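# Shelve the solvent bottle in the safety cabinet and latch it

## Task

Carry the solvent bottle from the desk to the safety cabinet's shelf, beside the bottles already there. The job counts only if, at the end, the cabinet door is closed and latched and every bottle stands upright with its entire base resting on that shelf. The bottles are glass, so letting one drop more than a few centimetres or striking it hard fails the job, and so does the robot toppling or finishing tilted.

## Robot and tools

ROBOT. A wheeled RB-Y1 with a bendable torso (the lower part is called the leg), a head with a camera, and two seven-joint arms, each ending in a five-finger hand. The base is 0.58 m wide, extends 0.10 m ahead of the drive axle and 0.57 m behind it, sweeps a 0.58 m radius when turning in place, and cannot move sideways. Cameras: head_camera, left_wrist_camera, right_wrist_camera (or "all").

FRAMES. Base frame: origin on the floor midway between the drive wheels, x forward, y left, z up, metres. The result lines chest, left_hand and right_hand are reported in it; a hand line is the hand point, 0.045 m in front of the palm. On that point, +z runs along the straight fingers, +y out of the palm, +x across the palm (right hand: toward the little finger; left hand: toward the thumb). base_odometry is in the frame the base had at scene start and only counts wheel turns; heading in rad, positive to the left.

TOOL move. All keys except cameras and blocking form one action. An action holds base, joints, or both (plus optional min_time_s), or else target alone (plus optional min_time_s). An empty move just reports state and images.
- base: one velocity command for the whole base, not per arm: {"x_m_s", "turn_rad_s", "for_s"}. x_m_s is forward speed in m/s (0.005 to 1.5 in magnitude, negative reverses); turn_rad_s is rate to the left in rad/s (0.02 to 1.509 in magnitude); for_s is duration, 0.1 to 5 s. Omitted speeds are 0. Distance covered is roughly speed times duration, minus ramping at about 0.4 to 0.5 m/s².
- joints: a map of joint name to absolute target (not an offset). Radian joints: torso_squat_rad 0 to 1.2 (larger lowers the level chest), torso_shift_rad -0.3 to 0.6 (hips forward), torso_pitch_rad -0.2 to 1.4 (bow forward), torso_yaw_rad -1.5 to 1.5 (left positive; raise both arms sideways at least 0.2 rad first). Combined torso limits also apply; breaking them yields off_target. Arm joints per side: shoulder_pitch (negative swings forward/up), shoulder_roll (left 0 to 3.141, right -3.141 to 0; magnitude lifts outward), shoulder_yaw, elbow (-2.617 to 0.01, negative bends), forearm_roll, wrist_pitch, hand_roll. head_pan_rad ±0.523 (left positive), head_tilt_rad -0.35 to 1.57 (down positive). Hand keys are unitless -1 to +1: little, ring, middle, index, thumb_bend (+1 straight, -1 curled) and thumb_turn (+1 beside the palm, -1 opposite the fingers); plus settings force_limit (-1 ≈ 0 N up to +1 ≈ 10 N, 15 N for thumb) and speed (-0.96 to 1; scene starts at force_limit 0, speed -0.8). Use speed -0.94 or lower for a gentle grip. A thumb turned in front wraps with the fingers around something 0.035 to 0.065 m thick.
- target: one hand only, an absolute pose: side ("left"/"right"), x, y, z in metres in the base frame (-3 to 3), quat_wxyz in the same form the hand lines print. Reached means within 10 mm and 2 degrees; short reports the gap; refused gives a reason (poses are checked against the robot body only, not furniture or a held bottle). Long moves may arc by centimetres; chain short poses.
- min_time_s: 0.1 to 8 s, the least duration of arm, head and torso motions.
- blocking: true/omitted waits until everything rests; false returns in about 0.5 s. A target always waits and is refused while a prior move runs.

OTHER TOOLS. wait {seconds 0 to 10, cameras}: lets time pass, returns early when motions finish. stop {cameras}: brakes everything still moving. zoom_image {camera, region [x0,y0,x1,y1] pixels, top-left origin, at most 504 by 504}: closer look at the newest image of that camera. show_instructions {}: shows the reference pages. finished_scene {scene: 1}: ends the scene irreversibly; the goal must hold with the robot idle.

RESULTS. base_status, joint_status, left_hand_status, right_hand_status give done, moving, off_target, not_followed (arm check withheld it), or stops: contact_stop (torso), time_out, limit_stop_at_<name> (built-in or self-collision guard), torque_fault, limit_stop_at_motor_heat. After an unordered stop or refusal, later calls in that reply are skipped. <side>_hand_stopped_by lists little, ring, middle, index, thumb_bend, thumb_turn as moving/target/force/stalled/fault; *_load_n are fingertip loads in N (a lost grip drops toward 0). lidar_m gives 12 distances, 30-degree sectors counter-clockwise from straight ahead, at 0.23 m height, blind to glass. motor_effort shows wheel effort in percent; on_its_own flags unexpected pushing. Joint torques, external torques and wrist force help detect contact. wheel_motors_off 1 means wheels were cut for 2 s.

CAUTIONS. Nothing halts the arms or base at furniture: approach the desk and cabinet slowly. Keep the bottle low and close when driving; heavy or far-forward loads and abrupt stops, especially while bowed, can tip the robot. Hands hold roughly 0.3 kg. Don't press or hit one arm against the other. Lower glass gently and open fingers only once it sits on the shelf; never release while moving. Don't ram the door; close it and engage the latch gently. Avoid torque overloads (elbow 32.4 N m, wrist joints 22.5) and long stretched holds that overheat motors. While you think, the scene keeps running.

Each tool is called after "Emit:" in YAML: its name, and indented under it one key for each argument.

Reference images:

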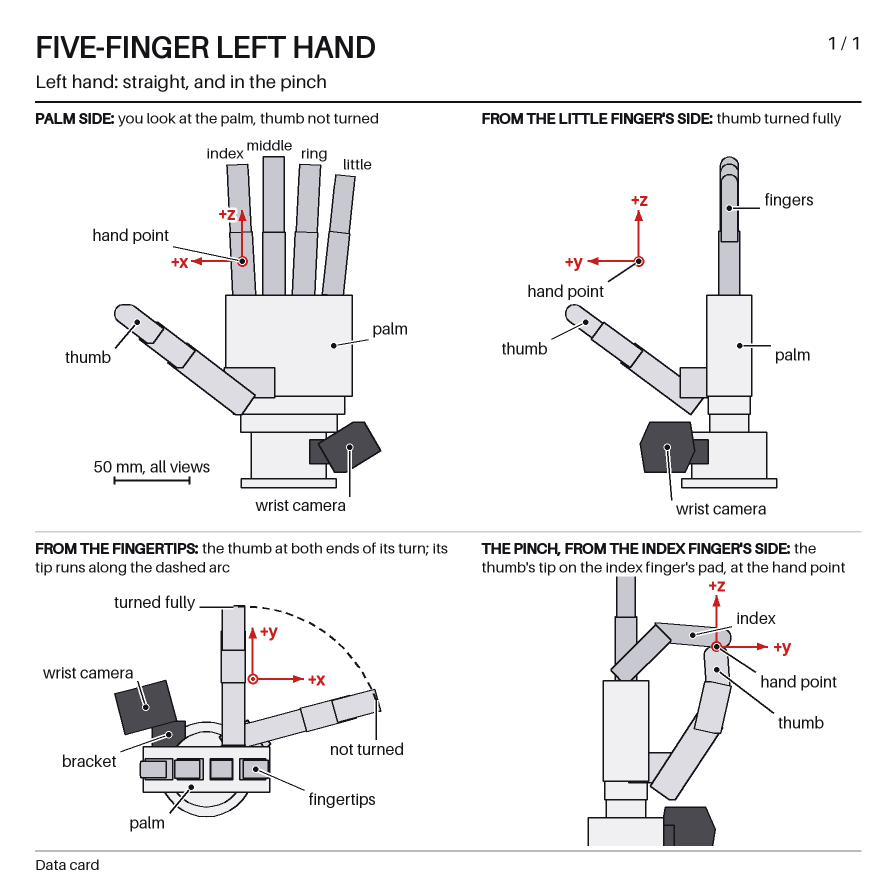

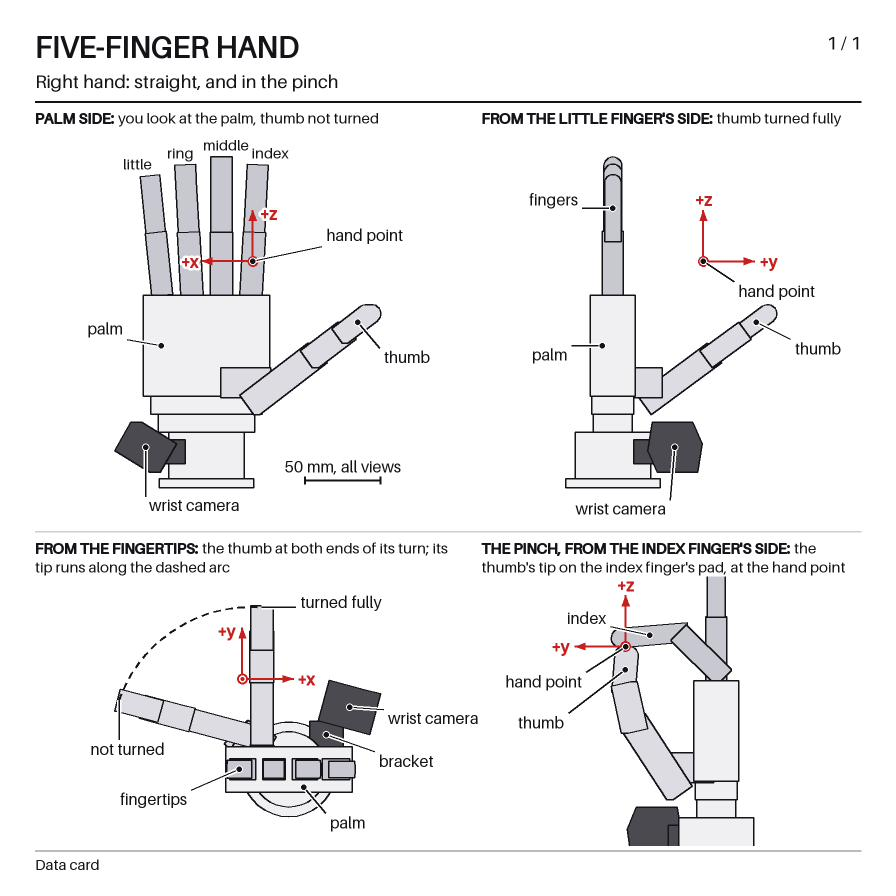

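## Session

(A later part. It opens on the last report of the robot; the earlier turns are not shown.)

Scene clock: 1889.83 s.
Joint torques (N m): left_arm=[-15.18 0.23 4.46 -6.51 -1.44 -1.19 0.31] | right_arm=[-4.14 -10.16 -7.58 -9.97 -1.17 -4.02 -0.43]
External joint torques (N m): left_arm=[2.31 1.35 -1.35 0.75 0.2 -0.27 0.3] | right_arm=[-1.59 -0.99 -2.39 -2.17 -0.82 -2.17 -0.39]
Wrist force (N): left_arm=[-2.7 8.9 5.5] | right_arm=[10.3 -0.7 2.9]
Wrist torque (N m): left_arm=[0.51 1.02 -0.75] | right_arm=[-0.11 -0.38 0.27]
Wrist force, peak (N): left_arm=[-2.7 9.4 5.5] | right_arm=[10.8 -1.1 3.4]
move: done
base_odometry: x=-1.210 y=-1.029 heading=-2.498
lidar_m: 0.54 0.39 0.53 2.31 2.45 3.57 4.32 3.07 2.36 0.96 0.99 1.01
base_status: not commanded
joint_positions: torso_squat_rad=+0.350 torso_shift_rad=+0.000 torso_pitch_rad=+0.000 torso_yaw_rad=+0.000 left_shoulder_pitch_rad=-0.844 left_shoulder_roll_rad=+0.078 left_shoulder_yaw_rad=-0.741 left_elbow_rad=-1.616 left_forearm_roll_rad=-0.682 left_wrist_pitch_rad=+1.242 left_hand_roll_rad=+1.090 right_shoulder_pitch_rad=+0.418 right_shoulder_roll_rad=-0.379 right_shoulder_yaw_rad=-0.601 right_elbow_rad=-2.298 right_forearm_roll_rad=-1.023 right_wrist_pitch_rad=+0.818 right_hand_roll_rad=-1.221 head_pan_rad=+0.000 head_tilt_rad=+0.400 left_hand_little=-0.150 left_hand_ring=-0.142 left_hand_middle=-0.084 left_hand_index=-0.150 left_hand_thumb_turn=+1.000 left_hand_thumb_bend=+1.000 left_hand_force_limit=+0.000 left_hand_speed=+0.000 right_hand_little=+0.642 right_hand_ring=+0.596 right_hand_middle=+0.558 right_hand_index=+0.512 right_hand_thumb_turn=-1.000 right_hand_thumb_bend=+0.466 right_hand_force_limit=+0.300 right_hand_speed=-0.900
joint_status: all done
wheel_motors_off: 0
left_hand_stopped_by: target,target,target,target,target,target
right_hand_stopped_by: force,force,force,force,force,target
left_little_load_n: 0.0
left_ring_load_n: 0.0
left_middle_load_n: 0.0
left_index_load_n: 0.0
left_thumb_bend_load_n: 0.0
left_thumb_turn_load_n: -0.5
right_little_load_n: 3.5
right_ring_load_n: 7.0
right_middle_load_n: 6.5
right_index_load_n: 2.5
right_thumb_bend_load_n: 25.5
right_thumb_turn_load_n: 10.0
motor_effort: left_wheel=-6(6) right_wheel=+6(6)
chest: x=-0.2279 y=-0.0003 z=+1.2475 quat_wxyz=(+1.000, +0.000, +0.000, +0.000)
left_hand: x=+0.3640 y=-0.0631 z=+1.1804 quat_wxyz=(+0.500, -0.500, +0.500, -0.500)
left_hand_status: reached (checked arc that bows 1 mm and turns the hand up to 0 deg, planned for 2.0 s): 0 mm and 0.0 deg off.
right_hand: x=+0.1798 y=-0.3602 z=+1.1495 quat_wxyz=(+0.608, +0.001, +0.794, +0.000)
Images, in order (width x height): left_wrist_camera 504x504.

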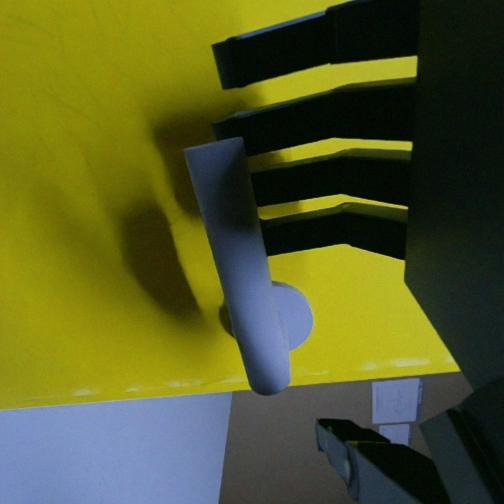

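Emit:
move:
  target: {"side":"left","x":0.364,"y":-0.063,"z":1.15,"quat_wxyz":[0.5,-0.5,0.5,-0.5]}
  min_time_s: 2
  cameras: ["left_wrist_camera"]

Scene clock: 1896.37 s.
Joint torques (N m): left_arm=[-15.27 -0.3 4.41 -6.71 -1.4 -1.04 0.28] | right_arm=[-4.52 -10.31 -7.36 -9.67 -0.9 -3.92 -0.45]
External joint torques (N m): left_arm=[1.97 1.33 -1.31 0.82 0.28 -0.26 0.28] | right_arm=[-1.97 -1.14 -2.17 -1.86 -0.54 -2.07 -0.42]
Wrist force (N): left_arm=[-2.5 8.9 5.6] | right_arm=[10.4 -0.9 3.4]
Wrist torque (N m): left_arm=[0.50 1.02 -0.74] | right_arm=[-0.17 -0.42 0.24]
Wrist force, peak (N): left_arm=[-2.4 9.7 5.4] | right_arm=[11.2 -0.9 3.1]
move: done
base_odometry: x=-1.210 y=-1.029 heading=-2.498
lidar_m: 0.54 0.39 0.53 2.32 2.46 3.56 4.32 3.06 2.36 0.96 1.00 1.02
base_status: not commanded
joint_positions: torso_squat_rad=+0.350 torso_shift_rad=+0.000 torso_pitch_rad=+0.000 torso_yaw_rad=+0.000 left_shoulder_pitch_rad=-0.796 left_shoulder_roll_rad=+0.080 left_shoulder_yaw_rad=-0.783 left_elbow_rad=-1.572 left_forearm_roll_rad=-0.739 left_wrist_pitch_rad=+1.201 left_hand_roll_rad=+1.167 right_shoulder_pitch_rad=+0.418 right_shoulder_roll_rad=-0.379 right_shoulder_yaw_rad=-0.601 right_elbow_rad=-2.298 right_forearm_roll_rad=-1.023 right_wrist_pitch_rad=+0.818 right_hand_roll_rad=-1.221 head_pan_rad=+0.000 head_tilt_rad=+0.400 left_hand_little=-0.150 left_hand_ring=-0.142 left_hand_middle=-0.084 left_hand_index=-0.150 left_hand_thumb_turn=+1.000 left_hand_thumb_bend=+1.000 left_hand_force_limit=+0.000 left_hand_speed=+0.000 right_hand_little=+0.642 right_hand_ring=+0.596 right_hand_middle=+0.558 right_hand_index=+0.512 right_hand_thumb_turn=-1.000 right_hand_thumb_bend=+0.466 right_hand_force_limit=+0.300 right_hand_speed=-0.900
joint_status: all done
wheel_motors_off: 0
left_hand_stopped_by: target,target,target,target,target,target
right_hand_stopped_by: force,force,force,force,force,target
left_little_load_n: 0.0
left_ring_load_n: 0.0
left_middle_load_n: 0.0
left_index_load_n: 0.0
left_thumb_bend_load_n: 0.0
left_thumb_turn_load_n: 0.0
right_little_load_n: 4.0
right_ring_load_n: 7.0
right_middle_load_n: 6.5
right_index_load_n: 2.5
right_thumb_bend_load_n: 25.5
right_thumb_turn_load_n: 9.5
motor_effort: left_wheel=-4(6) right_wheel=+6(6)
chest: x=-0.2279 y=-0.0003 z=+1.2475 quat_wxyz=(+1.000, +0.000, +0.000, +0.000)
left_hand: x=+0.3640 y=-0.0631 z=+1.1504 quat_wxyz=(+0.500, -0.500, +0.500, -0.500)
left_hand_status: reached (checked arc that bows 1 mm and turns the hand up to 0 deg, planned for 2.0 s): 0 mm and 0.0 deg off.
right_hand: x=+0.1798 y=-0.3602 z=+1.1495 quat_wxyz=(+0.608, +0.001, +0.794, +0.000)
Images, in order (width x height): left_wrist_camera 504x504.

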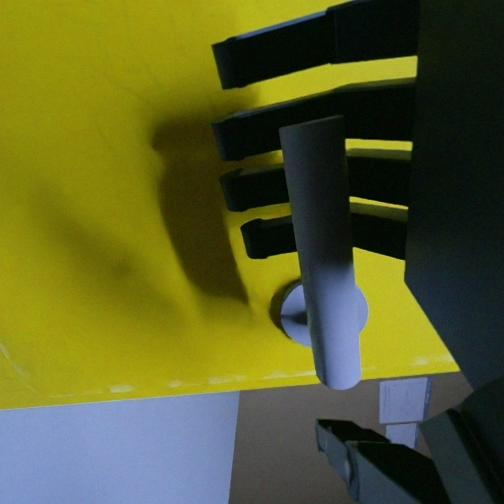

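Emit:
move:
  joints: {"left_hand_speed":-0.9,"left_hand_index":-0.5,"left_hand_middle":-0.5,"left_hand_ring":-0.5,"left_hand_little":-0.5}
  cameras: ["left_wrist_camera"]

Scene clock: 1909.83 s.
Joint torques (N m): left_arm=[-15.23 -3.18 4.31 -8.13 -0.64 -0.79 0.36] | right_arm=[-4.5 -10.1 -7.02 -9.52 -0.92 -3.76 -0.32]
External joint torques (N m): left_arm=[2.01 -1.57 -1.41 -0.6 1.03 0 0.36] | right_arm=[-1.95 -0.93 -1.83 -1.71 -0.56 -1.92 -0.29]
Wrist force (N): left_arm=[-3.3 9.3 13.9] | right_arm=[10.6 -0.8 3.1]
Wrist torque (N m): left_arm=[0.35 1.05 -0.77] | right_arm=[-0.14 -0.44 0.28]
Wrist force, peak (N): left_arm=[-3.4 9.8 13.9] | right_arm=[10.9 -0.5 3.4]
move: off_target
base_odometry: x=-1.210 y=-1.029 heading=-2.498
lidar_m: 0.55 0.39 0.53 2.31 2.45 3.56 4.33 3.06 2.36 0.95 0.99 1.01
base_status: not commanded
joint_positions: torso_squat_rad=+0.350 torso_shift_rad=+0.000 torso_pitch_rad=+0.000 torso_yaw_rad=+0.000 left_shoulder_pitch_rad=-0.796 left_shoulder_roll_rad=+0.081 left_shoulder_yaw_rad=-0.783 left_elbow_rad=-1.572 left_forearm_roll_rad=-0.739 left_wrist_pitch_rad=+1.201 left_hand_roll_rad=+1.167 right_shoulder_pitch_rad=+0.418 right_shoulder_roll_rad=-0.379 right_shoulder_yaw_rad=-0.601 right_elbow_rad=-2.298 right_forearm_roll_rad=-1.023 right_wrist_pitch_rad=+0.818 right_hand_roll_rad=-1.221 head_pan_rad=+0.000 head_tilt_rad=+0.400 left_hand_little=-0.500 left_hand_ring=-0.243 left_hand_middle=-0.334 left_hand_index=-0.474 left_hand_thumb_turn=+1.000 left_hand_thumb_bend=+1.000 left_hand_force_limit=+0.000 left_hand_speed=-0.900 right_hand_little=+0.642 right_hand_ring=+0.596 right_hand_middle=+0.558 right_hand_index=+0.512 right_hand_thumb_turn=-1.000 right_hand_thumb_bend=+0.466 right_hand_force_limit=+0.300 right_hand_speed=-0.900
joint_status: left_hand_ring off_target (ended at -0.243, target -0.500); left_hand_middle off_target (ended at -0.334, target -0.500); left_hand_index off_target (ended at -0.474, target -0.500); the others done
wheel_motors_off: 0
left_hand_stopped_by: target,force,force,force,target,target
right_hand_stopped_by: force,force,force,force,force,target
left_little_load_n: 0.0
left_ring_load_n: 0.5
left_middle_load_n: 0.0
left_index_load_n: 5.0
left_thumb_bend_load_n: 0.0
left_thumb_turn_load_n: 0.0
right_little_load_n: 4.0
right_ring_load_n: 7.0
right_middle_load_n: 6.5
right_index_load_n: 2.5
right_thumb_bend_load_n: 25.5
right_thumb_turn_load_n: 9.5
motor_effort: left_wheel=-6(6) right_wheel=+6(6)
chest: x=-0.2279 y=-0.0003 z=+1.2475 quat_wxyz=(+1.000, +0.000, +0.000, +0.000)
left_hand: x=+0.3642 y=-0.0627 z=+1.1503 quat_wxyz=(+0.500, -0.500, +0.500, -0.500)
right_hand: x=+0.1798 y=-0.3602 z=+1.1495 quat_wxyz=(+0.608, +0.001, +0.794, +0.000)
Images, in order (width x height): left_wrist_camera 504x504.

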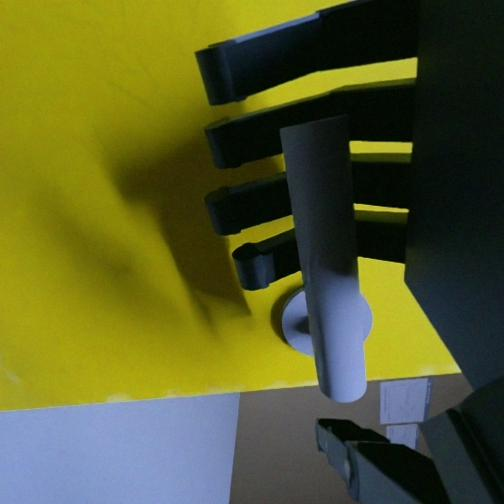

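Emit:
move:
  target: {"side":"left","x":0.333,"y":-0.056,"z":1.15,"quat_wxyz":[0.4639,-0.4639,0.5337,-0.5337]}
  min_time_s: 2.5
  cameras: ["head_camera","left_wrist_camera"]

Scene clock: 1939.57 s.
Joint torques (N m): left_arm=[-13.52 -0.78 3.89 -9.79 -0.91 -0.95 -0.11] | right_arm=[-4.55 -10.24 -7.4 -9.82 -1.1 -3.66 -0.33]
External joint torques (N m): left_arm=[2.51 0.39 -2.46 -2.37 0.64 -0.02 -0.11] | right_arm=[-2 -1.07 -2.21 -2.01 -0.75 -1.81 -0.3]
Wrist force (N): left_arm=[-2.0 9.4 13.5] | right_arm=[10.7 -1.3 3.4]
Wrist torque (N m): left_arm=[0.40 1.01 -0.85] | right_arm=[-0.25 -0.47 0.26]
Wrist force, peak (N): left_arm=[-3.2 19.0 15.6] | right_arm=[11.3 -1.1 3.0]
move: done
base_odometry: x=-1.210 y=-1.029 heading=-2.498
lidar_m: 0.56 0.39 0.53 2.32 2.45 3.56 4.32 3.07 2.37 0.96 0.98 1.02
base_status: not commanded
joint_positions: torso_squat_rad=+0.350 torso_shift_rad=+0.000 torso_pitch_rad=+0.000 torso_yaw_rad=+0.000 left_shoulder_pitch_rad=-0.684 left_shoulder_roll_rad=+0.217 left_shoulder_yaw_rad=-0.798 left_elbow_rad=-1.819 left_forearm_roll_rad=-0.639 left_wrist_pitch_rad=+1.130 left_hand_roll_rad=+1.089 right_shoulder_pitch_rad=+0.418 right_shoulder_roll_rad=-0.379 right_shoulder_yaw_rad=-0.601 right_elbow_rad=-2.298 right_forearm_roll_rad=-1.023 right_wrist_pitch_rad=+0.818 right_hand_roll_rad=-1.221 head_pan_rad=+0.000 head_tilt_rad=+0.400 left_hand_little=-0.500 left_hand_ring=-0.243 left_hand_middle=-0.334 left_hand_index=-0.474 left_hand_thumb_turn=+1.000 left_hand_thumb_bend=+1.000 left_hand_force_limit=+0.000 left_hand_speed=-0.900 right_hand_little=+0.642 right_hand_ring=+0.596 right_hand_middle=+0.558 right_hand_index=+0.512 right_hand_thumb_turn=-1.000 right_hand_thumb_bend=+0.466 right_hand_force_limit=+0.300 right_hand_speed=-0.900
joint_status: all done
wheel_motors_off: 0
left_hand_stopped_by: target,force,force,force,target,target
right_hand_stopped_by: force,force,force,force,force,target
left_little_load_n: 0.0
left_ring_load_n: 0.0
left_middle_load_n: -0.5
left_index_load_n: 5.0
left_thumb_bend_load_n: 0.0
left_thumb_turn_load_n: -0.5
right_little_load_n: 4.0
right_ring_load_n: 7.0
right_middle_load_n: 6.5
right_index_load_n: 2.5
right_thumb_bend_load_n: 26.0
right_thumb_turn_load_n: 10.0
motor_effort: left_wheel=-3(6) right_wheel=+6(6)
chest: x=-0.2278 y=-0.0003 z=+1.2475 quat_wxyz=(+1.000, +0.000, +0.000, +0.000)
left_hand: x=+0.3328 y=-0.0561 z=+1.1506 quat_wxyz=(+0.466, -0.464, +0.532, -0.533)
left_hand_status: reached (checked arc that bows 10 mm and turns the hand up to 8 deg, planned for 2.5 s): 1 mm and 0.3 deg off.
right_hand: x=+0.1799 y=-0.3602 z=+1.1494 quat_wxyz=(+0.608, +0.001, +0.794, +0.000)
Images, in order (width x height): head_camera 896x504, left_wrist_camera 504x504.

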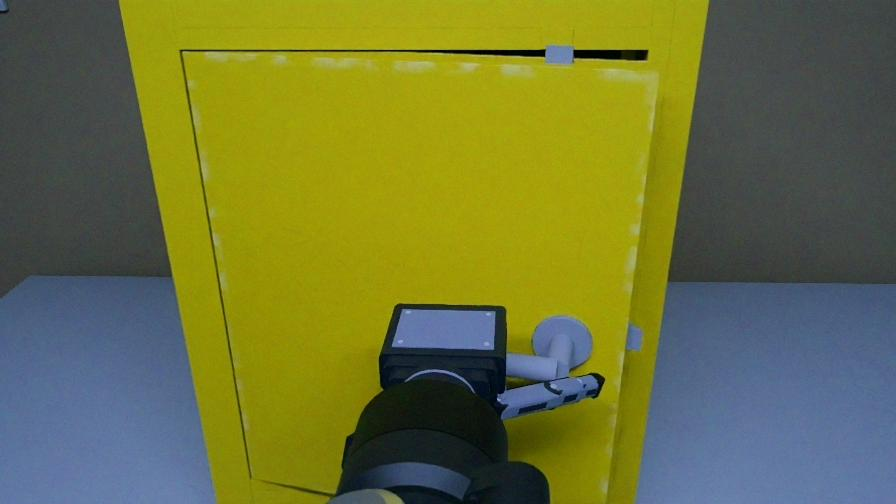

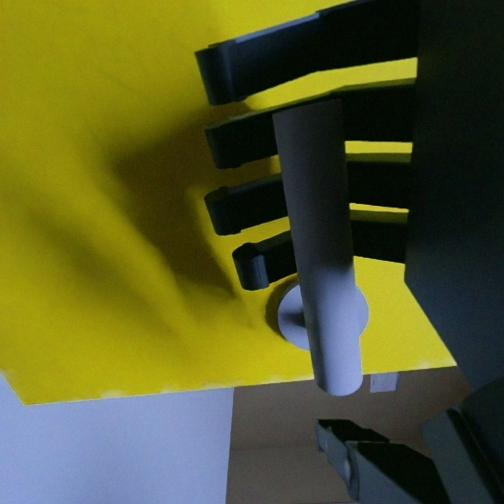

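Emit:
move:
  target: {"side":"left","x":0.290,"y":-0.037,"z":1.15,"quat_wxyz":[0.4056,-0.4056,0.5792,-0.5792]}
  min_time_s: 3
  cameras: ["head_camera","left_wrist_camera"]

Scene clock: 1949.70 s.
Joint torques (N m): left_arm=[-12.2 1.58 7.3 -10.36 -0.46 -1.74 0.03] | right_arm=[-3.91 -10.19 -7.19 -9.78 -1.07 -3.78 -0.3]
External joint torques (N m): left_arm=[2.36 0.44 -0.05 -3.34 0.88 -0.73 0.03] | right_arm=[-1.36 -1.02 -2 -1.97 -0.72 -1.93 -0.27]
Wrist force (N): left_arm=[-3.8 10.0 15.5] | right_arm=[10.4 -0.9 3.3]
Wrist torque (N m): left_arm=[0.34 1.00 -0.88] | right_arm=[-0.18 -0.41 0.25]
Wrist force, peak (N): left_arm=[-2.9 18.9 15.1] | right_arm=[11.1 -0.9 3.6]
move: done
base_odometry: x=-1.210 y=-1.029 heading=-2.498
lidar_m: 0.54 0.39 0.53 2.31 2.45 3.56 4.32 3.07 2.35 0.95 0.99 1.00
base_status: not commanded
joint_positions: torso_squat_rad=+0.350 torso_shift_rad=+0.000 torso_pitch_rad=+0.000 torso_yaw_rad=+0.000 left_shoulder_pitch_rad=-0.565 left_shoulder_roll_rad=+0.472 left_shoulder_yaw_rad=-0.776 left_elbow_rad=-2.087 left_forearm_roll_rad=-0.427 left_wrist_pitch_rad=+0.956 left_hand_roll_rad=+1.040 right_shoulder_pitch_rad=+0.418 right_shoulder_roll_rad=-0.379 right_shoulder_yaw_rad=-0.601 right_elbow_rad=-2.298 right_forearm_roll_rad=-1.023 right_wrist_pitch_rad=+0.818 right_hand_roll_rad=-1.221 head_pan_rad=+0.000 head_tilt_rad=+0.400 left_hand_little=-0.500 left_hand_ring=-0.243 left_hand_middle=-0.334 left_hand_index=-0.474 left_hand_thumb_turn=+1.000 left_hand_thumb_bend=+1.000 left_hand_force_limit=+0.000 left_hand_speed=-0.900 right_hand_little=+0.642 right_hand_ring=+0.596 right_hand_middle=+0.558 right_hand_index=+0.512 right_hand_thumb_turn=-1.000 right_hand_thumb_bend=+0.466 right_hand_force_limit=+0.300 right_hand_speed=-0.900
joint_status: all done
wheel_motors_off: 0
left_hand_stopped_by: target,force,force,force,target,target
right_hand_stopped_by: force,force,force,force,force,target
left_little_load_n: 0.0
left_ring_load_n: 0.0
left_middle_load_n: 0.0
left_index_load_n: 6.5
left_thumb_bend_load_n: 0.0
left_thumb_turn_load_n: 0.0
right_little_load_n: 3.5
right_ring_load_n: 7.0
right_middle_load_n: 6.5
right_index_load_n: 2.5
right_thumb_bend_load_n: 26.0
right_thumb_turn_load_n: 9.5
motor_effort: left_wheel=-4(6) right_wheel=+6(6)
chest: x=-0.2278 y=-0.0003 z=+1.2475 quat_wxyz=(+1.000, +0.000, +0.000, +0.000)
left_hand: x=+0.2903 y=-0.0368 z=+1.1500 quat_wxyz=(+0.406, -0.406, +0.579, -0.579)
left_hand_status: reached (checked arc that bows 8 mm and turns the hand up to 12 deg, planned for 3.0 s): 0 mm and 0.1 deg off.
right_hand: x=+0.1799 y=-0.3602 z=+1.1494 quat_wxyz=(+0.608, +0.001, +0.794, +0.000)
Images, in order (width x height): head_camera 896x504, left_wrist_camera 504x504.

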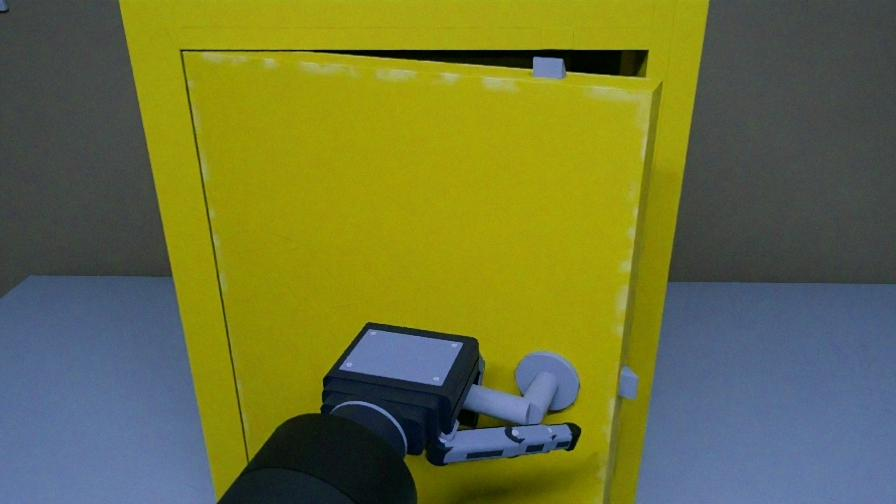

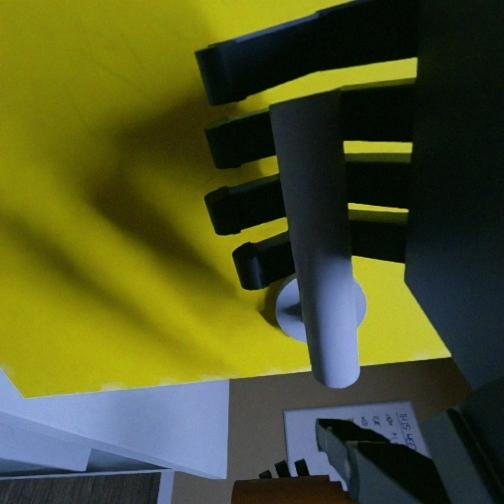

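Emit:
move:
  target: {"side":"left","x":0.251,"y":-0.010,"z":1.15,"quat_wxyz":[0.3428,-0.3428,0.6185,-0.6185]}
  min_time_s: 3
  cameras: ["head_camera","left_wrist_camera"]

Scene clock: 1963.23 s.
Joint torques (N m): left_arm=[-12.96 4.08 10.07 -12.49 -0.56 -2.98 0.85] | right_arm=[-4.43 -9.88 -7.71 -9.8 -0.95 -3.81 -0.4]
External joint torques (N m): left_arm=[0.33 -0.22 1.67 -6.23 0.44 -2.03 0.85] | right_arm=[-1.88 -0.71 -2.52 -2 -0.6 -1.97 -0.37]
Wrist force (N): left_arm=[-7.1 16.0 16.5] | right_arm=[10.5 -1.0 3.1]
Wrist torque (N m): left_arm=[0.38 1.10 -0.86] | right_arm=[-0.13 -0.40 0.25]
Wrist force, peak (N): left_arm=[-12.8 17.0 17.5] | right_arm=[10.8 -1.0 3.5]
move: done
base_odometry: x=-1.210 y=-1.029 heading=-2.498
lidar_m: 0.54 0.38 0.54 2.31 2.45 3.57 4.32 3.08 2.37 0.97 0.99 1.01
base_status: not commanded
joint_positions: torso_squat_rad=+0.350 torso_shift_rad=+0.000 torso_pitch_rad=+0.000 torso_yaw_rad=+0.000 left_shoulder_pitch_rad=-0.474 left_shoulder_roll_rad=+0.766 left_shoulder_yaw_rad=-0.719 left_elbow_rad=-2.225 left_forearm_roll_rad=-0.228 left_wrist_pitch_rad=+0.674 left_hand_roll_rad=+1.075 right_shoulder_pitch_rad=+0.418 right_shoulder_roll_rad=-0.379 right_shoulder_yaw_rad=-0.601 right_elbow_rad=-2.298 right_forearm_roll_rad=-1.023 right_wrist_pitch_rad=+0.818 right_hand_roll_rad=-1.221 head_pan_rad=+0.000 head_tilt_rad=+0.400 left_hand_little=-0.500 left_hand_ring=-0.243 left_hand_middle=-0.334 left_hand_index=-0.474 left_hand_thumb_turn=+1.000 left_hand_thumb_bend=+1.000 left_hand_force_limit=+0.000 left_hand_speed=-0.900 right_hand_little=+0.642 right_hand_ring=+0.596 right_hand_middle=+0.558 right_hand_index=+0.512 right_hand_thumb_turn=-1.000 right_hand_thumb_bend=+0.466 right_hand_force_limit=+0.300 right_hand_speed=-0.900
joint_status: all done
wheel_motors_off: 0
left_hand_stopped_by: target,force,force,force,target,target
right_hand_stopped_by: force,force,force,force,force,target
left_little_load_n: 0.0
left_ring_load_n: 0.0
left_middle_load_n: 0.0
left_index_load_n: 7.5
left_thumb_bend_load_n: 0.0
left_thumb_turn_load_n: -0.5
right_little_load_n: 4.0
right_ring_load_n: 7.5
right_middle_load_n: 6.5
right_index_load_n: 2.5
right_thumb_bend_load_n: 25.5
right_thumb_turn_load_n: 9.5
motor_effort: left_wheel=-4(7) right_wheel=+6(6)
chest: x=-0.2277 y=-0.0003 z=+1.2475 quat_wxyz=(+1.000, +0.001, +0.000, +0.000)
left_hand: x=+0.2515 y=-0.0095 z=+1.1492 quat_wxyz=(+0.343, -0.344, +0.619, -0.617)
left_hand_status: reached (checked arc that bows 13 mm and turns the hand up to 12 deg, planned for 3.0 s): 1 mm and 0.2 deg off.
right_hand: x=+0.1799 y=-0.3603 z=+1.1493 quat_wxyz=(+0.608, +0.001, +0.794, +0.000)
Images, in order (width x height): head_camera 896x504, left_wrist_camera 504x504.

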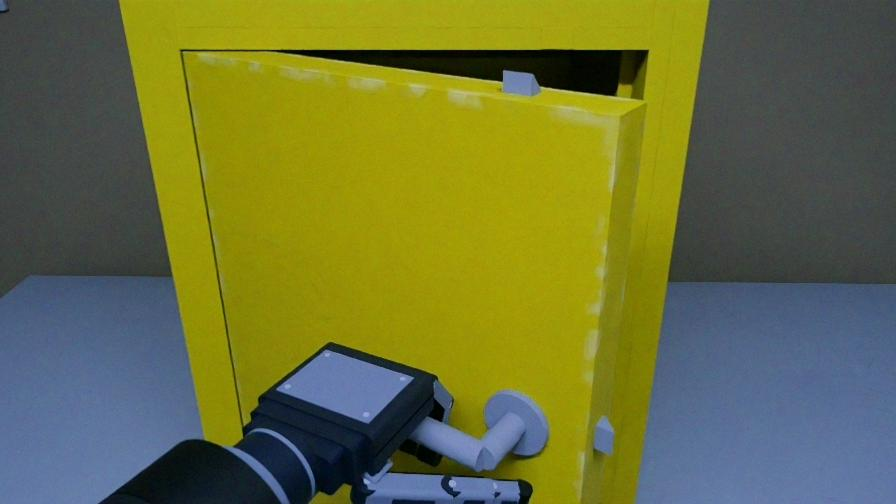

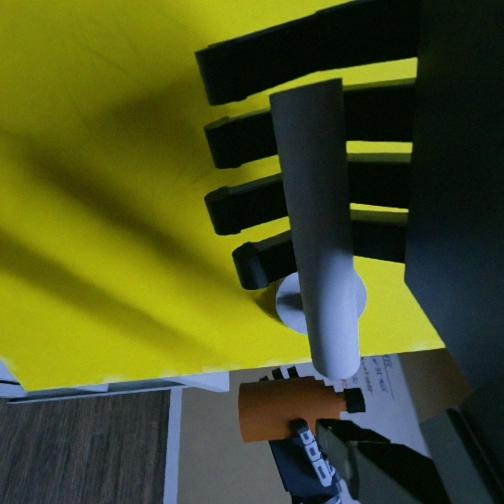

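Emit:
move:
  target: {"side":"left","x":0.217,"y":0.028,"z":1.15,"quat_wxyz":[0.2706,-0.2706,0.6533,-0.6533]}
  min_time_s: 3.5
  cameras: ["head_camera","left_wrist_camera"]

Scene clock: 1974.20 s.
Joint torques (N m): left_arm=[-11.89 8.32 11.82 -9.69 0.56 -3.41 0.99] | right_arm=[-4.32 -10.55 -6.93 -9.58 -1.06 -3.89 -0.34]
External joint torques (N m): left_arm=[0.4 0.62 2.39 -4.74 0.84 -2.6 0.98] | right_arm=[-1.77 -1.38 -1.74 -1.78 -0.7 -2.05 -0.31]
Wrist force (N): left_arm=[-9.0 17.0 17.0] | right_arm=[10.2 -1.1 3.1]
Wrist torque (N m): left_arm=[0.44 1.09 -0.78] | right_arm=[-0.16 -0.38 0.26]
Wrist force, peak (N): left_arm=[-11.8 17.5 17.9] | right_arm=[11.0 -0.9 3.4]
move: done
base_odometry: x=-1.210 y=-1.029 heading=-2.498
lidar_m: 0.54 0.39 0.53 2.31 2.46 3.56 4.33 3.08 2.36 0.97 0.98 1.02
base_status: not commanded
joint_positions: torso_squat_rad=+0.350 torso_shift_rad=+0.000 torso_pitch_rad=+0.000 torso_yaw_rad=+0.000 left_shoulder_pitch_rad=-0.386 left_shoulder_roll_rad=+1.067 left_shoulder_yaw_rad=-0.635 left_elbow_rad=-2.205 left_forearm_roll_rad=-0.082 left_wrist_pitch_rad=+0.221 left_hand_roll_rad=+1.152 right_shoulder_pitch_rad=+0.418 right_shoulder_roll_rad=-0.379 right_shoulder_yaw_rad=-0.601 right_elbow_rad=-2.298 right_forearm_roll_rad=-1.023 right_wrist_pitch_rad=+0.818 right_hand_roll_rad=-1.221 head_pan_rad=+0.000 head_tilt_rad=+0.400 left_hand_little=-0.500 left_hand_ring=-0.243 left_hand_middle=-0.334 left_hand_index=-0.474 left_hand_thumb_turn=+1.000 left_hand_thumb_bend=+1.000 left_hand_force_limit=+0.000 left_hand_speed=-0.900 right_hand_little=+0.642 right_hand_ring=+0.596 right_hand_middle=+0.558 right_hand_index=+0.512 right_hand_thumb_turn=-1.000 right_hand_thumb_bend=+0.466 right_hand_force_limit=+0.300 right_hand_speed=-0.900
joint_status: all done
wheel_motors_off: 0
left_hand_stopped_by: target,force,force,force,target,target
right_hand_stopped_by: force,force,force,force,force,target
left_little_load_n: 1.0
left_ring_load_n: 0.0
left_middle_load_n: 0.0
left_index_load_n: 7.5
left_thumb_bend_load_n: 0.0
left_thumb_turn_load_n: -0.5
right_little_load_n: 3.5
right_ring_load_n: 7.0
right_middle_load_n: 6.5
right_index_load_n: 2.5
right_thumb_bend_load_n: 25.5
right_thumb_turn_load_n: 10.0
motor_effort: left_wheel=-6(7) right_wheel=+6(6)
chest: x=-0.2277 y=-0.0003 z=+1.2475 quat_wxyz=(+1.000, +0.001, +0.000, +0.000)
left_hand: x=+0.2173 y=+0.0286 z=+1.1494 quat_wxyz=(+0.271, -0.272, +0.654, -0.652)
left_hand_status: reached (checked arc that bows 5 mm and turns the hand up to 13 deg, planned for 3.5 s): 1 mm and 0.2 deg off.
right_hand: x=+0.1799 y=-0.3603 z=+1.1493 quat_wxyz=(+0.608, +0.001, +0.794, +0.000)
Images, in order (width x height): head_camera 896x504, left_wrist_camera 504x504.

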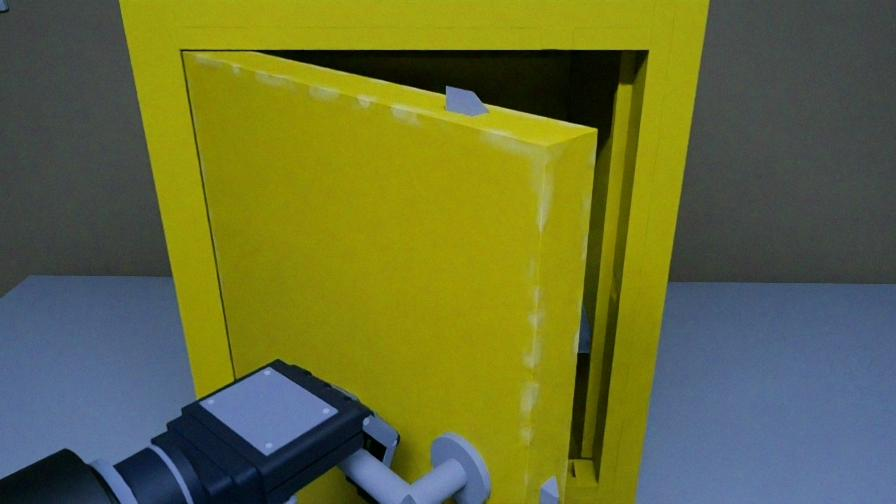

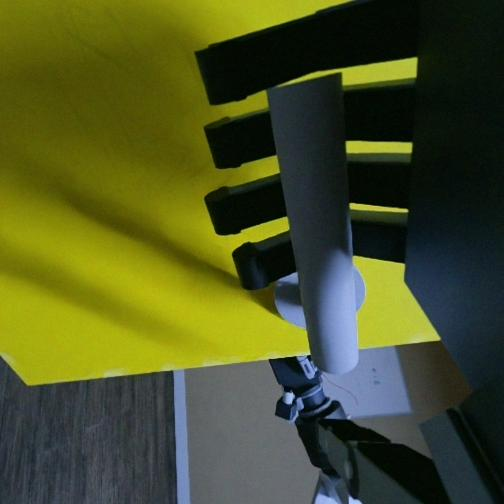

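Emit:
move:
  target: {"side":"left","x":0.192,"y":0.072,"z":1.15,"quat_wxyz":[0.1949,-0.1949,0.6797,-0.6797]}
  min_time_s: 3.5
  cameras: ["head_camera","left_wrist_camera"]

Scene clock: 1985.73 s.
Joint torques (N m): left_arm=[-10.21 16.62 14.55 0.06 1.32 0.13 0.19] | right_arm=[-4.6 -10.62 -7.4 -9.67 -1.19 -3.86 -0.38]
External joint torques (N m): left_arm=[2.05 6.16 4.33 3.49 0.66 0.83 0.18] | right_arm=[-2.06 -1.45 -2.21 -1.86 -0.83 -2.02 -0.35]
Wrist force (N): left_arm=[2.6 15.0 16.8] | right_arm=[10.3 -0.5 3.5]
Wrist torque (N m): left_arm=[0.45 1.41 -0.83] | right_arm=[-0.09 -0.38 0.26]
Wrist force, peak (N): left_arm=[-22.8 20.9 18.2] | right_arm=[11.0 -0.7 3.1]
move: done
base_odometry: x=-1.210 y=-1.029 heading=-2.498
lidar_m: 0.54 0.38 0.53 2.31 2.45 3.56 4.33 3.07 2.36 0.97 0.98 1.02
base_status: not commanded
joint_positions: torso_squat_rad=+0.350 torso_shift_rad=+0.000 torso_pitch_rad=+0.001 torso_yaw_rad=+0.000 left_shoulder_pitch_rad=-0.370 left_shoulder_roll_rad=+1.260 left_shoulder_yaw_rad=-0.612 left_elbow_rad=-2.017 left_forearm_roll_rad=-0.010 left_wrist_pitch_rad=-0.299 left_hand_roll_rad=+1.214 right_shoulder_pitch_rad=+0.418 right_shoulder_roll_rad=-0.379 right_shoulder_yaw_rad=-0.601 right_elbow_rad=-2.298 right_forearm_roll_rad=-1.023 right_wrist_pitch_rad=+0.818 right_hand_roll_rad=-1.221 head_pan_rad=+0.000 head_tilt_rad=+0.400 left_hand_little=-0.499 left_hand_ring=-0.243 left_hand_middle=-0.334 left_hand_index=-0.474 left_hand_thumb_turn=+1.000 left_hand_thumb_bend=+1.000 left_hand_force_limit=+0.000 left_hand_speed=-0.900 right_hand_little=+0.642 right_hand_ring=+0.596 right_hand_middle=+0.558 right_hand_index=+0.512 right_hand_thumb_turn=-1.000 right_hand_thumb_bend=+0.466 right_hand_force_limit=+0.300 right_hand_speed=-0.900
joint_status: all done
wheel_motors_off: 0
left_hand_stopped_by: target,force,force,force,target,target
right_hand_stopped_by: force,force,force,force,force,target
left_little_load_n: 7.5
left_ring_load_n: 0.0
left_middle_load_n: -0.5
left_index_load_n: 2.0
left_thumb_bend_load_n: 0.0
left_thumb_turn_load_n: 0.0
right_little_load_n: 3.5
right_ring_load_n: 7.0
right_middle_load_n: 6.5
right_index_load_n: 2.5
right_thumb_bend_load_n: 26.0
right_thumb_turn_load_n: 9.5
motor_effort: left_wheel=-6(9) right_wheel=+5(6)
chest: x=-0.2276 y=-0.0003 z=+1.2475 quat_wxyz=(+1.000, +0.001, +0.000, +0.000)
left_hand: x=+0.1912 y=+0.0712 z=+1.1499 quat_wxyz=(+0.195, -0.195, +0.680, -0.680)
left_hand_status: reached (checked arc that bows 12 mm and turns the hand up to 13 deg, planned for 3.5 s): 1 mm and 0.0 deg off.
right_hand: x=+0.1800 y=-0.3603 z=+1.1493 quat_wxyz=(+0.608, +0.001, +0.794, +0.000)
Images, in order (width x height): head_camera 896x504, left_wrist_camera 504x504.

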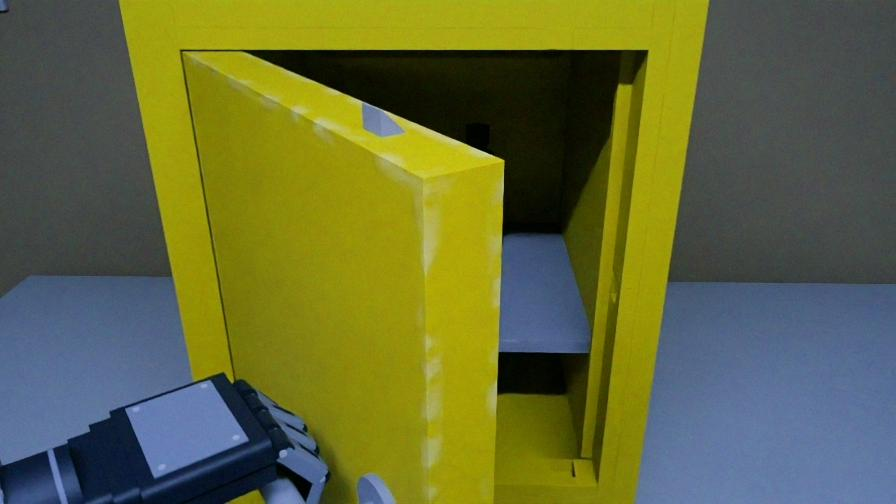

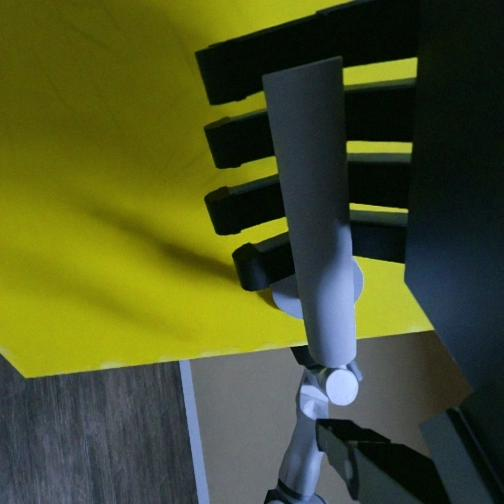

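Emit:
move:
  target: {"side":"left","x":0.182,"y":0.124,"z":1.15,"quat_wxyz":[0.1106,-0.1106,0.6984,-0.6984]}
  min_time_s: 3.5
  cameras: ["head_camera","left_wrist_camera"]

Scene clock: 1997.77 s.
Joint torques (N m): left_arm=[-14.95 17.71 9.94 -2.14 1.98 -2.79 0.83] | right_arm=[-4.49 -10.68 -7.26 -9.71 -0.88 -3.73 -0.29]
External joint torques (N m): left_arm=[-0.99 5.05 -0.59 0.01 0.44 -2.31 0.83] | right_arm=[-1.95 -1.51 -2.07 -1.9 -0.52 -1.89 -0.26]
Wrist force (N): left_arm=[-8.4 13.3 17.0] | right_arm=[10.7 -1.1 3.3]
Wrist torque (N m): left_arm=[0.37 0.97 -0.83] | right_arm=[-0.21 -0.46 0.27]
Wrist force, peak (N): left_arm=[-8.4 18.7 17.3] | right_arm=[11.0 -1.0 3.3]
move: done
base_odometry: x=-1.210 y=-1.029 heading=-2.498
lidar_m: 0.55 0.39 0.53 2.31 2.45 3.57 4.33 3.07 2.36 0.96 0.98 1.02
base_status: not commanded
joint_positions: torso_squat_rad=+0.350 torso_shift_rad=+0.000 torso_pitch_rad=+0.001 torso_yaw_rad=+0.000 left_shoulder_pitch_rad=-0.515 left_shoulder_roll_rad=+1.284 left_shoulder_yaw_rad=-0.693 left_elbow_rad=-1.630 left_forearm_roll_rad=-0.068 left_wrist_pitch_rad=-0.860 left_hand_roll_rad=+1.328 right_shoulder_pitch_rad=+0.418 right_shoulder_roll_rad=-0.379 right_shoulder_yaw_rad=-0.601 right_elbow_rad=-2.298 right_forearm_roll_rad=-1.023 right_wrist_pitch_rad=+0.818 right_hand_roll_rad=-1.221 head_pan_rad=+0.000 head_tilt_rad=+0.400 left_hand_little=-0.500 left_hand_ring=-0.243 left_hand_middle=-0.334 left_hand_index=-0.474 left_hand_thumb_turn=+1.000 left_hand_thumb_bend=+1.000 left_hand_force_limit=+0.000 left_hand_speed=-0.900 right_hand_little=+0.642 right_hand_ring=+0.596 right_hand_middle=+0.558 right_hand_index=+0.512 right_hand_thumb_turn=-1.000 right_hand_thumb_bend=+0.466 right_hand_force_limit=+0.300 right_hand_speed=-0.900
joint_status: all done
wheel_motors_off: 0
left_hand_stopped_by: target,force,force,force,target,target
right_hand_stopped_by: force,force,force,force,force,target
left_little_load_n: 0.0
left_ring_load_n: 0.0
left_middle_load_n: 0.0
left_index_load_n: 7.5
left_thumb_bend_load_n: 0.0
left_thumb_turn_load_n: -0.5
right_little_load_n: 4.0
right_ring_load_n: 7.0
right_middle_load_n: 6.5
right_index_load_n: 2.5
right_thumb_bend_load_n: 26.0
right_thumb_turn_load_n: 9.5
motor_effort: left_wheel=-6(8) right_wheel=+5(6)
chest: x=-0.2277 y=-0.0004 z=+1.2475 quat_wxyz=(+1.000, +0.001, +0.000, +0.000)
left_hand: x=+0.1815 y=+0.1236 z=+1.1496 quat_wxyz=(+0.113, -0.112, +0.699, -0.697)
left_hand_status: reached (checked arc that bows 9 mm and turns the hand up to 14 deg, planned for 3.5 s): 1 mm and 0.4 deg off.
right_hand: x=+0.1800 y=-0.3603 z=+1.1493 quat_wxyz=(+0.608, +0.001, +0.794, +0.000)
Images, in order (width x height): head_camera 896x504, left_wrist_camera 504x504.

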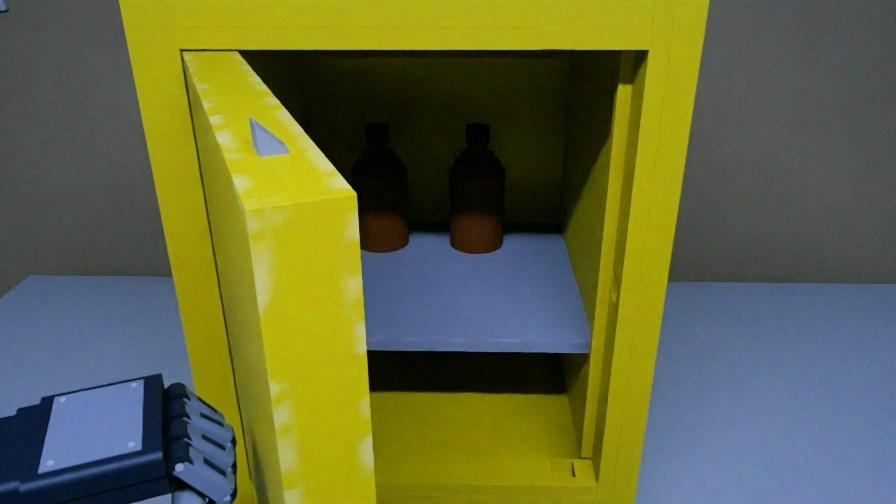

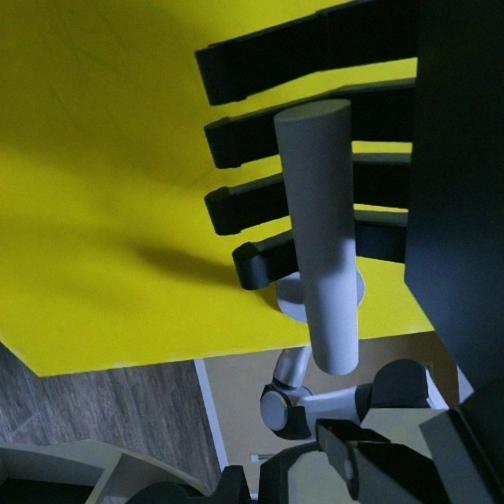

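Emit:
move:
  target: {"side":"left","x":0.179,"y":0.163,"z":1.15,"quat_wxyz":[0.0493,-0.0493,0.7054,-0.7054]}
  min_time_s: 3
  cameras: ["head_camera","left_wrist_camera"]

Scene clock: 2117.27 s.
Joint torques (N m): left_arm=[-16.32 18.54 9.14 -0.44 2.06 -2.37 0.75] | right_arm=[-4.03 -10.47 -7.4 -9.77 -0.93 -3.73 -0.36]
External joint torques (N m): left_arm=[-0.31 5.15 -0.52 1.34 0.14 -2.02 0.75] | right_arm=[-1.48 -1.3 -2.21 -1.96 -0.58 -1.89 -0.33]
Wrist force (N): left_arm=[-7.7 11.8 17.1] | right_arm=[10.3 -1.1 3.4]
Wrist torque (N m): left_arm=[0.33 0.97 -0.82] | right_arm=[-0.21 -0.40 0.25]
Wrist force, peak (N): left_arm=[-8.5 18.3 17.9] | right_arm=[10.9 -1.1 3.1]
move: done
base_odometry: x=-1.210 y=-1.029 heading=-2.498
lidar_m: 0.54 0.39 0.54 2.31 2.45 3.57 4.32 3.07 2.35 0.97 0.98 1.02
base_status: not commanded
joint_positions: torso_squat_rad=+0.350 torso_shift_rad=+0.000 torso_pitch_rad=+0.001 torso_yaw_rad=+0.000 left_shoulder_pitch_rad=-0.683 left_shoulder_roll_rad=+1.182 left_shoulder_yaw_rad=-0.755 left_elbow_rad=-1.234 left_forearm_roll_rad=-0.147 left_wrist_pitch_rad=-1.289 left_hand_roll_rad=+1.394 right_shoulder_pitch_rad=+0.418 right_shoulder_roll_rad=-0.379 right_shoulder_yaw_rad=-0.601 right_elbow_rad=-2.298 right_forearm_roll_rad=-1.023 right_wrist_pitch_rad=+0.818 right_hand_roll_rad=-1.221 head_pan_rad=+0.000 head_tilt_rad=+0.400 left_hand_little=-0.500 left_hand_ring=-0.243 left_hand_middle=-0.334 left_hand_index=-0.474 left_hand_thumb_turn=+1.000 left_hand_thumb_bend=+1.000 left_hand_force_limit=+0.000 left_hand_speed=-0.900 right_hand_little=+0.642 right_hand_ring=+0.596 right_hand_middle=+0.558 right_hand_index=+0.512 right_hand_thumb_turn=-1.000 right_hand_thumb_bend=+0.466 right_hand_force_limit=+0.300 right_hand_speed=-0.900
joint_status: all done
wheel_motors_off: 0
left_hand_stopped_by: target,force,force,force,target,target
right_hand_stopped_by: force,force,force,force,force,target
left_little_load_n: 0.0
left_ring_load_n: 0.0
left_middle_load_n: 0.0
left_index_load_n: 7.0
left_thumb_bend_load_n: 0.0
left_thumb_turn_load_n: 0.0
right_little_load_n: 4.0
right_ring_load_n: 7.0
right_middle_load_n: 6.5
right_index_load_n: 2.5
right_thumb_bend_load_n: 26.0
right_thumb_turn_load_n: 10.0
motor_effort: left_wheel=-7(8) right_wheel=+5(6)
chest: x=-0.2277 y=-0.0004 z=+1.2475 quat_wxyz=(+1.000, +0.001, +0.000, +0.000)
left_hand: x=+0.1787 y=+0.1625 z=+1.1500 quat_wxyz=(+0.050, -0.050, +0.706, -0.705)
left_hand_status: reached (checked arc that bows 11 mm and turns the hand up to 10 deg, planned for 3.0 s): 1 mm and 0.1 deg off.
right_hand: x=+0.1799 y=-0.3603 z=+1.1493 quat_wxyz=(+0.608, +0.001, +0.794, +0.000)
Images, in order (width x height): head_camera 896x504, left_wrist_camera 504x504.

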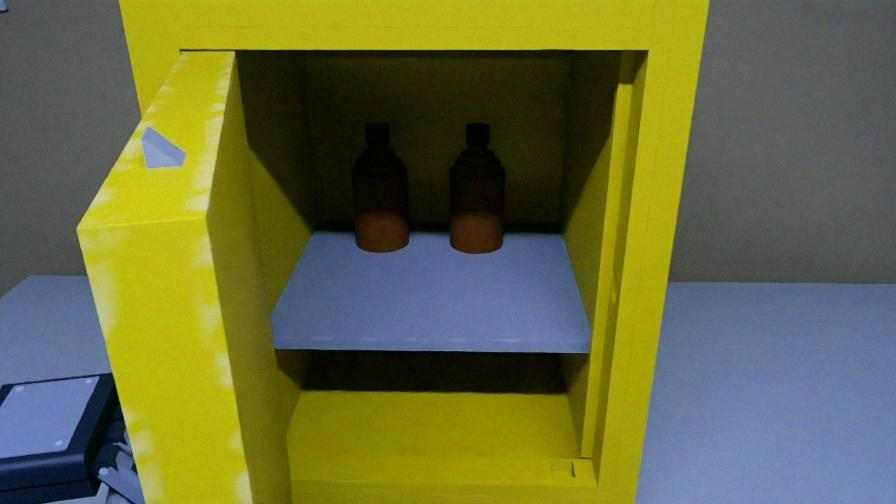

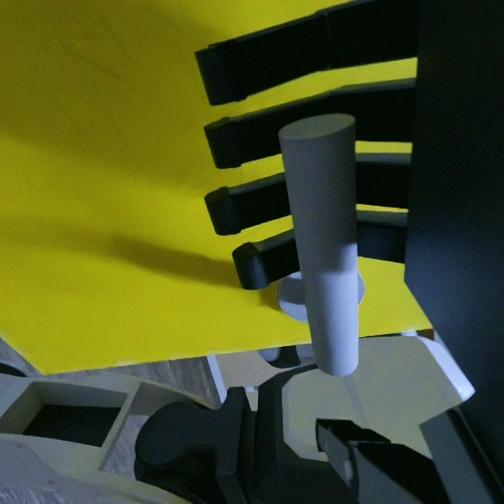

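Emit:
zoom_image:
  camera: "head_camera"
  region: [240, 100, 640, 400]

Scaled by 1.260.

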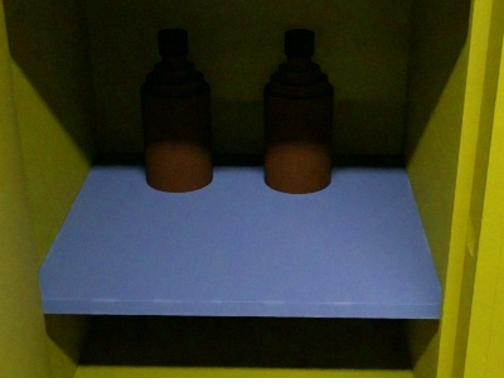

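Emit:
move:
  base: {"x_m_s":0.03,"for_s":0.7}
  cameras: ["left_wrist_camera"]

Scene clock: 2163.30 s.
Joint torques (N m): left_arm=[-16.41 19.52 10.82 0.2 2.71 -1.06 0.31] | right_arm=[-4.05 -10.09 -7.16 -9.72 -0.95 -3.92 -0.29]
External joint torques (N m): left_arm=[-0.4 6.13 1.17 1.98 0.79 -0.71 0.31] | right_arm=[-1.5 -0.92 -1.97 -1.91 -0.6 -2.07 -0.26]
Wrist force (N): left_arm=[-3.8 14.9 17.3] | right_arm=[10.6 -0.9 3.1]
Wrist torque (N m): left_arm=[0.37 0.90 -0.74] | right_arm=[-0.15 -0.42 0.28]
Wrist force, peak (N): left_arm=[-7.0 16.2 18.1] | right_arm=[10.9 -0.9 3.1]
move: done
base_odometry: x=-1.227 y=-1.042 heading=-2.499
lidar_m: 0.53 0.36 0.51 2.31 2.46 3.57 4.35 3.08 2.36 0.96 0.98 0.99
base_status: done (sent for 0.7 of 0.7 s)
joint_positions: torso_squat_rad=+0.350 torso_shift_rad=+0.000 torso_pitch_rad=+0.000 torso_yaw_rad=+0.000 left_shoulder_pitch_rad=-0.683 left_shoulder_roll_rad=+1.181 left_shoulder_yaw_rad=-0.755 left_elbow_rad=-1.234 left_forearm_roll_rad=-0.147 left_wrist_pitch_rad=-1.290 left_hand_roll_rad=+1.394 right_shoulder_pitch_rad=+0.418 right_shoulder_roll_rad=-0.379 right_shoulder_yaw_rad=-0.601 right_elbow_rad=-2.298 right_forearm_roll_rad=-1.023 right_wrist_pitch_rad=+0.818 right_hand_roll_rad=-1.221 head_pan_rad=+0.000 head_tilt_rad=+0.400 left_hand_little=-0.500 left_hand_ring=-0.243 left_hand_middle=-0.334 left_hand_index=-0.474 left_hand_thumb_turn=+1.000 left_hand_thumb_bend=+1.000 left_hand_force_limit=+0.000 left_hand_speed=-0.900 right_hand_little=+0.642 right_hand_ring=+0.596 right_hand_middle=+0.558 right_hand_index=+0.512 right_hand_thumb_turn=-1.000 right_hand_thumb_bend=+0.466 right_hand_force_limit=+0.300 right_hand_speed=-0.900
joint_status: not commanded
wheel_motors_off: 0
left_hand_stopped_by: target,force,force,force,target,target
right_hand_stopped_by: force,force,force,force,force,target
left_little_load_n: 0.0
left_ring_load_n: 0.0
left_middle_load_n: 0.0
left_index_load_n: 7.5
left_thumb_bend_load_n: 0.0
left_thumb_turn_load_n: -0.5
right_little_load_n: 4.0
right_ring_load_n: 7.0
right_middle_load_n: 6.5
right_index_load_n: 2.5
right_thumb_bend_load_n: 26.0
right_thumb_turn_load_n: 9.5
motor_effort: left_wheel=-9(15) right_wheel=+9(27)
chest: x=-0.2278 y=-0.0004 z=+1.2475 quat_wxyz=(+1.000, +0.001, +0.000, +0.000)
left_hand: x=+0.1784 y=+0.1623 z=+1.1498 quat_wxyz=(+0.050, -0.050, +0.706, -0.705)
right_hand: x=+0.1799 y=-0.3603 z=+1.1493 quat_wxyz=(+0.608, +0.001, +0.794, +0.000)
Images, in order (width x height): left_wrist_camera 504x504.

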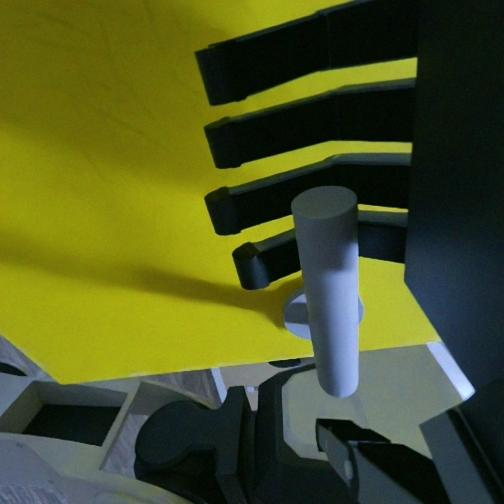

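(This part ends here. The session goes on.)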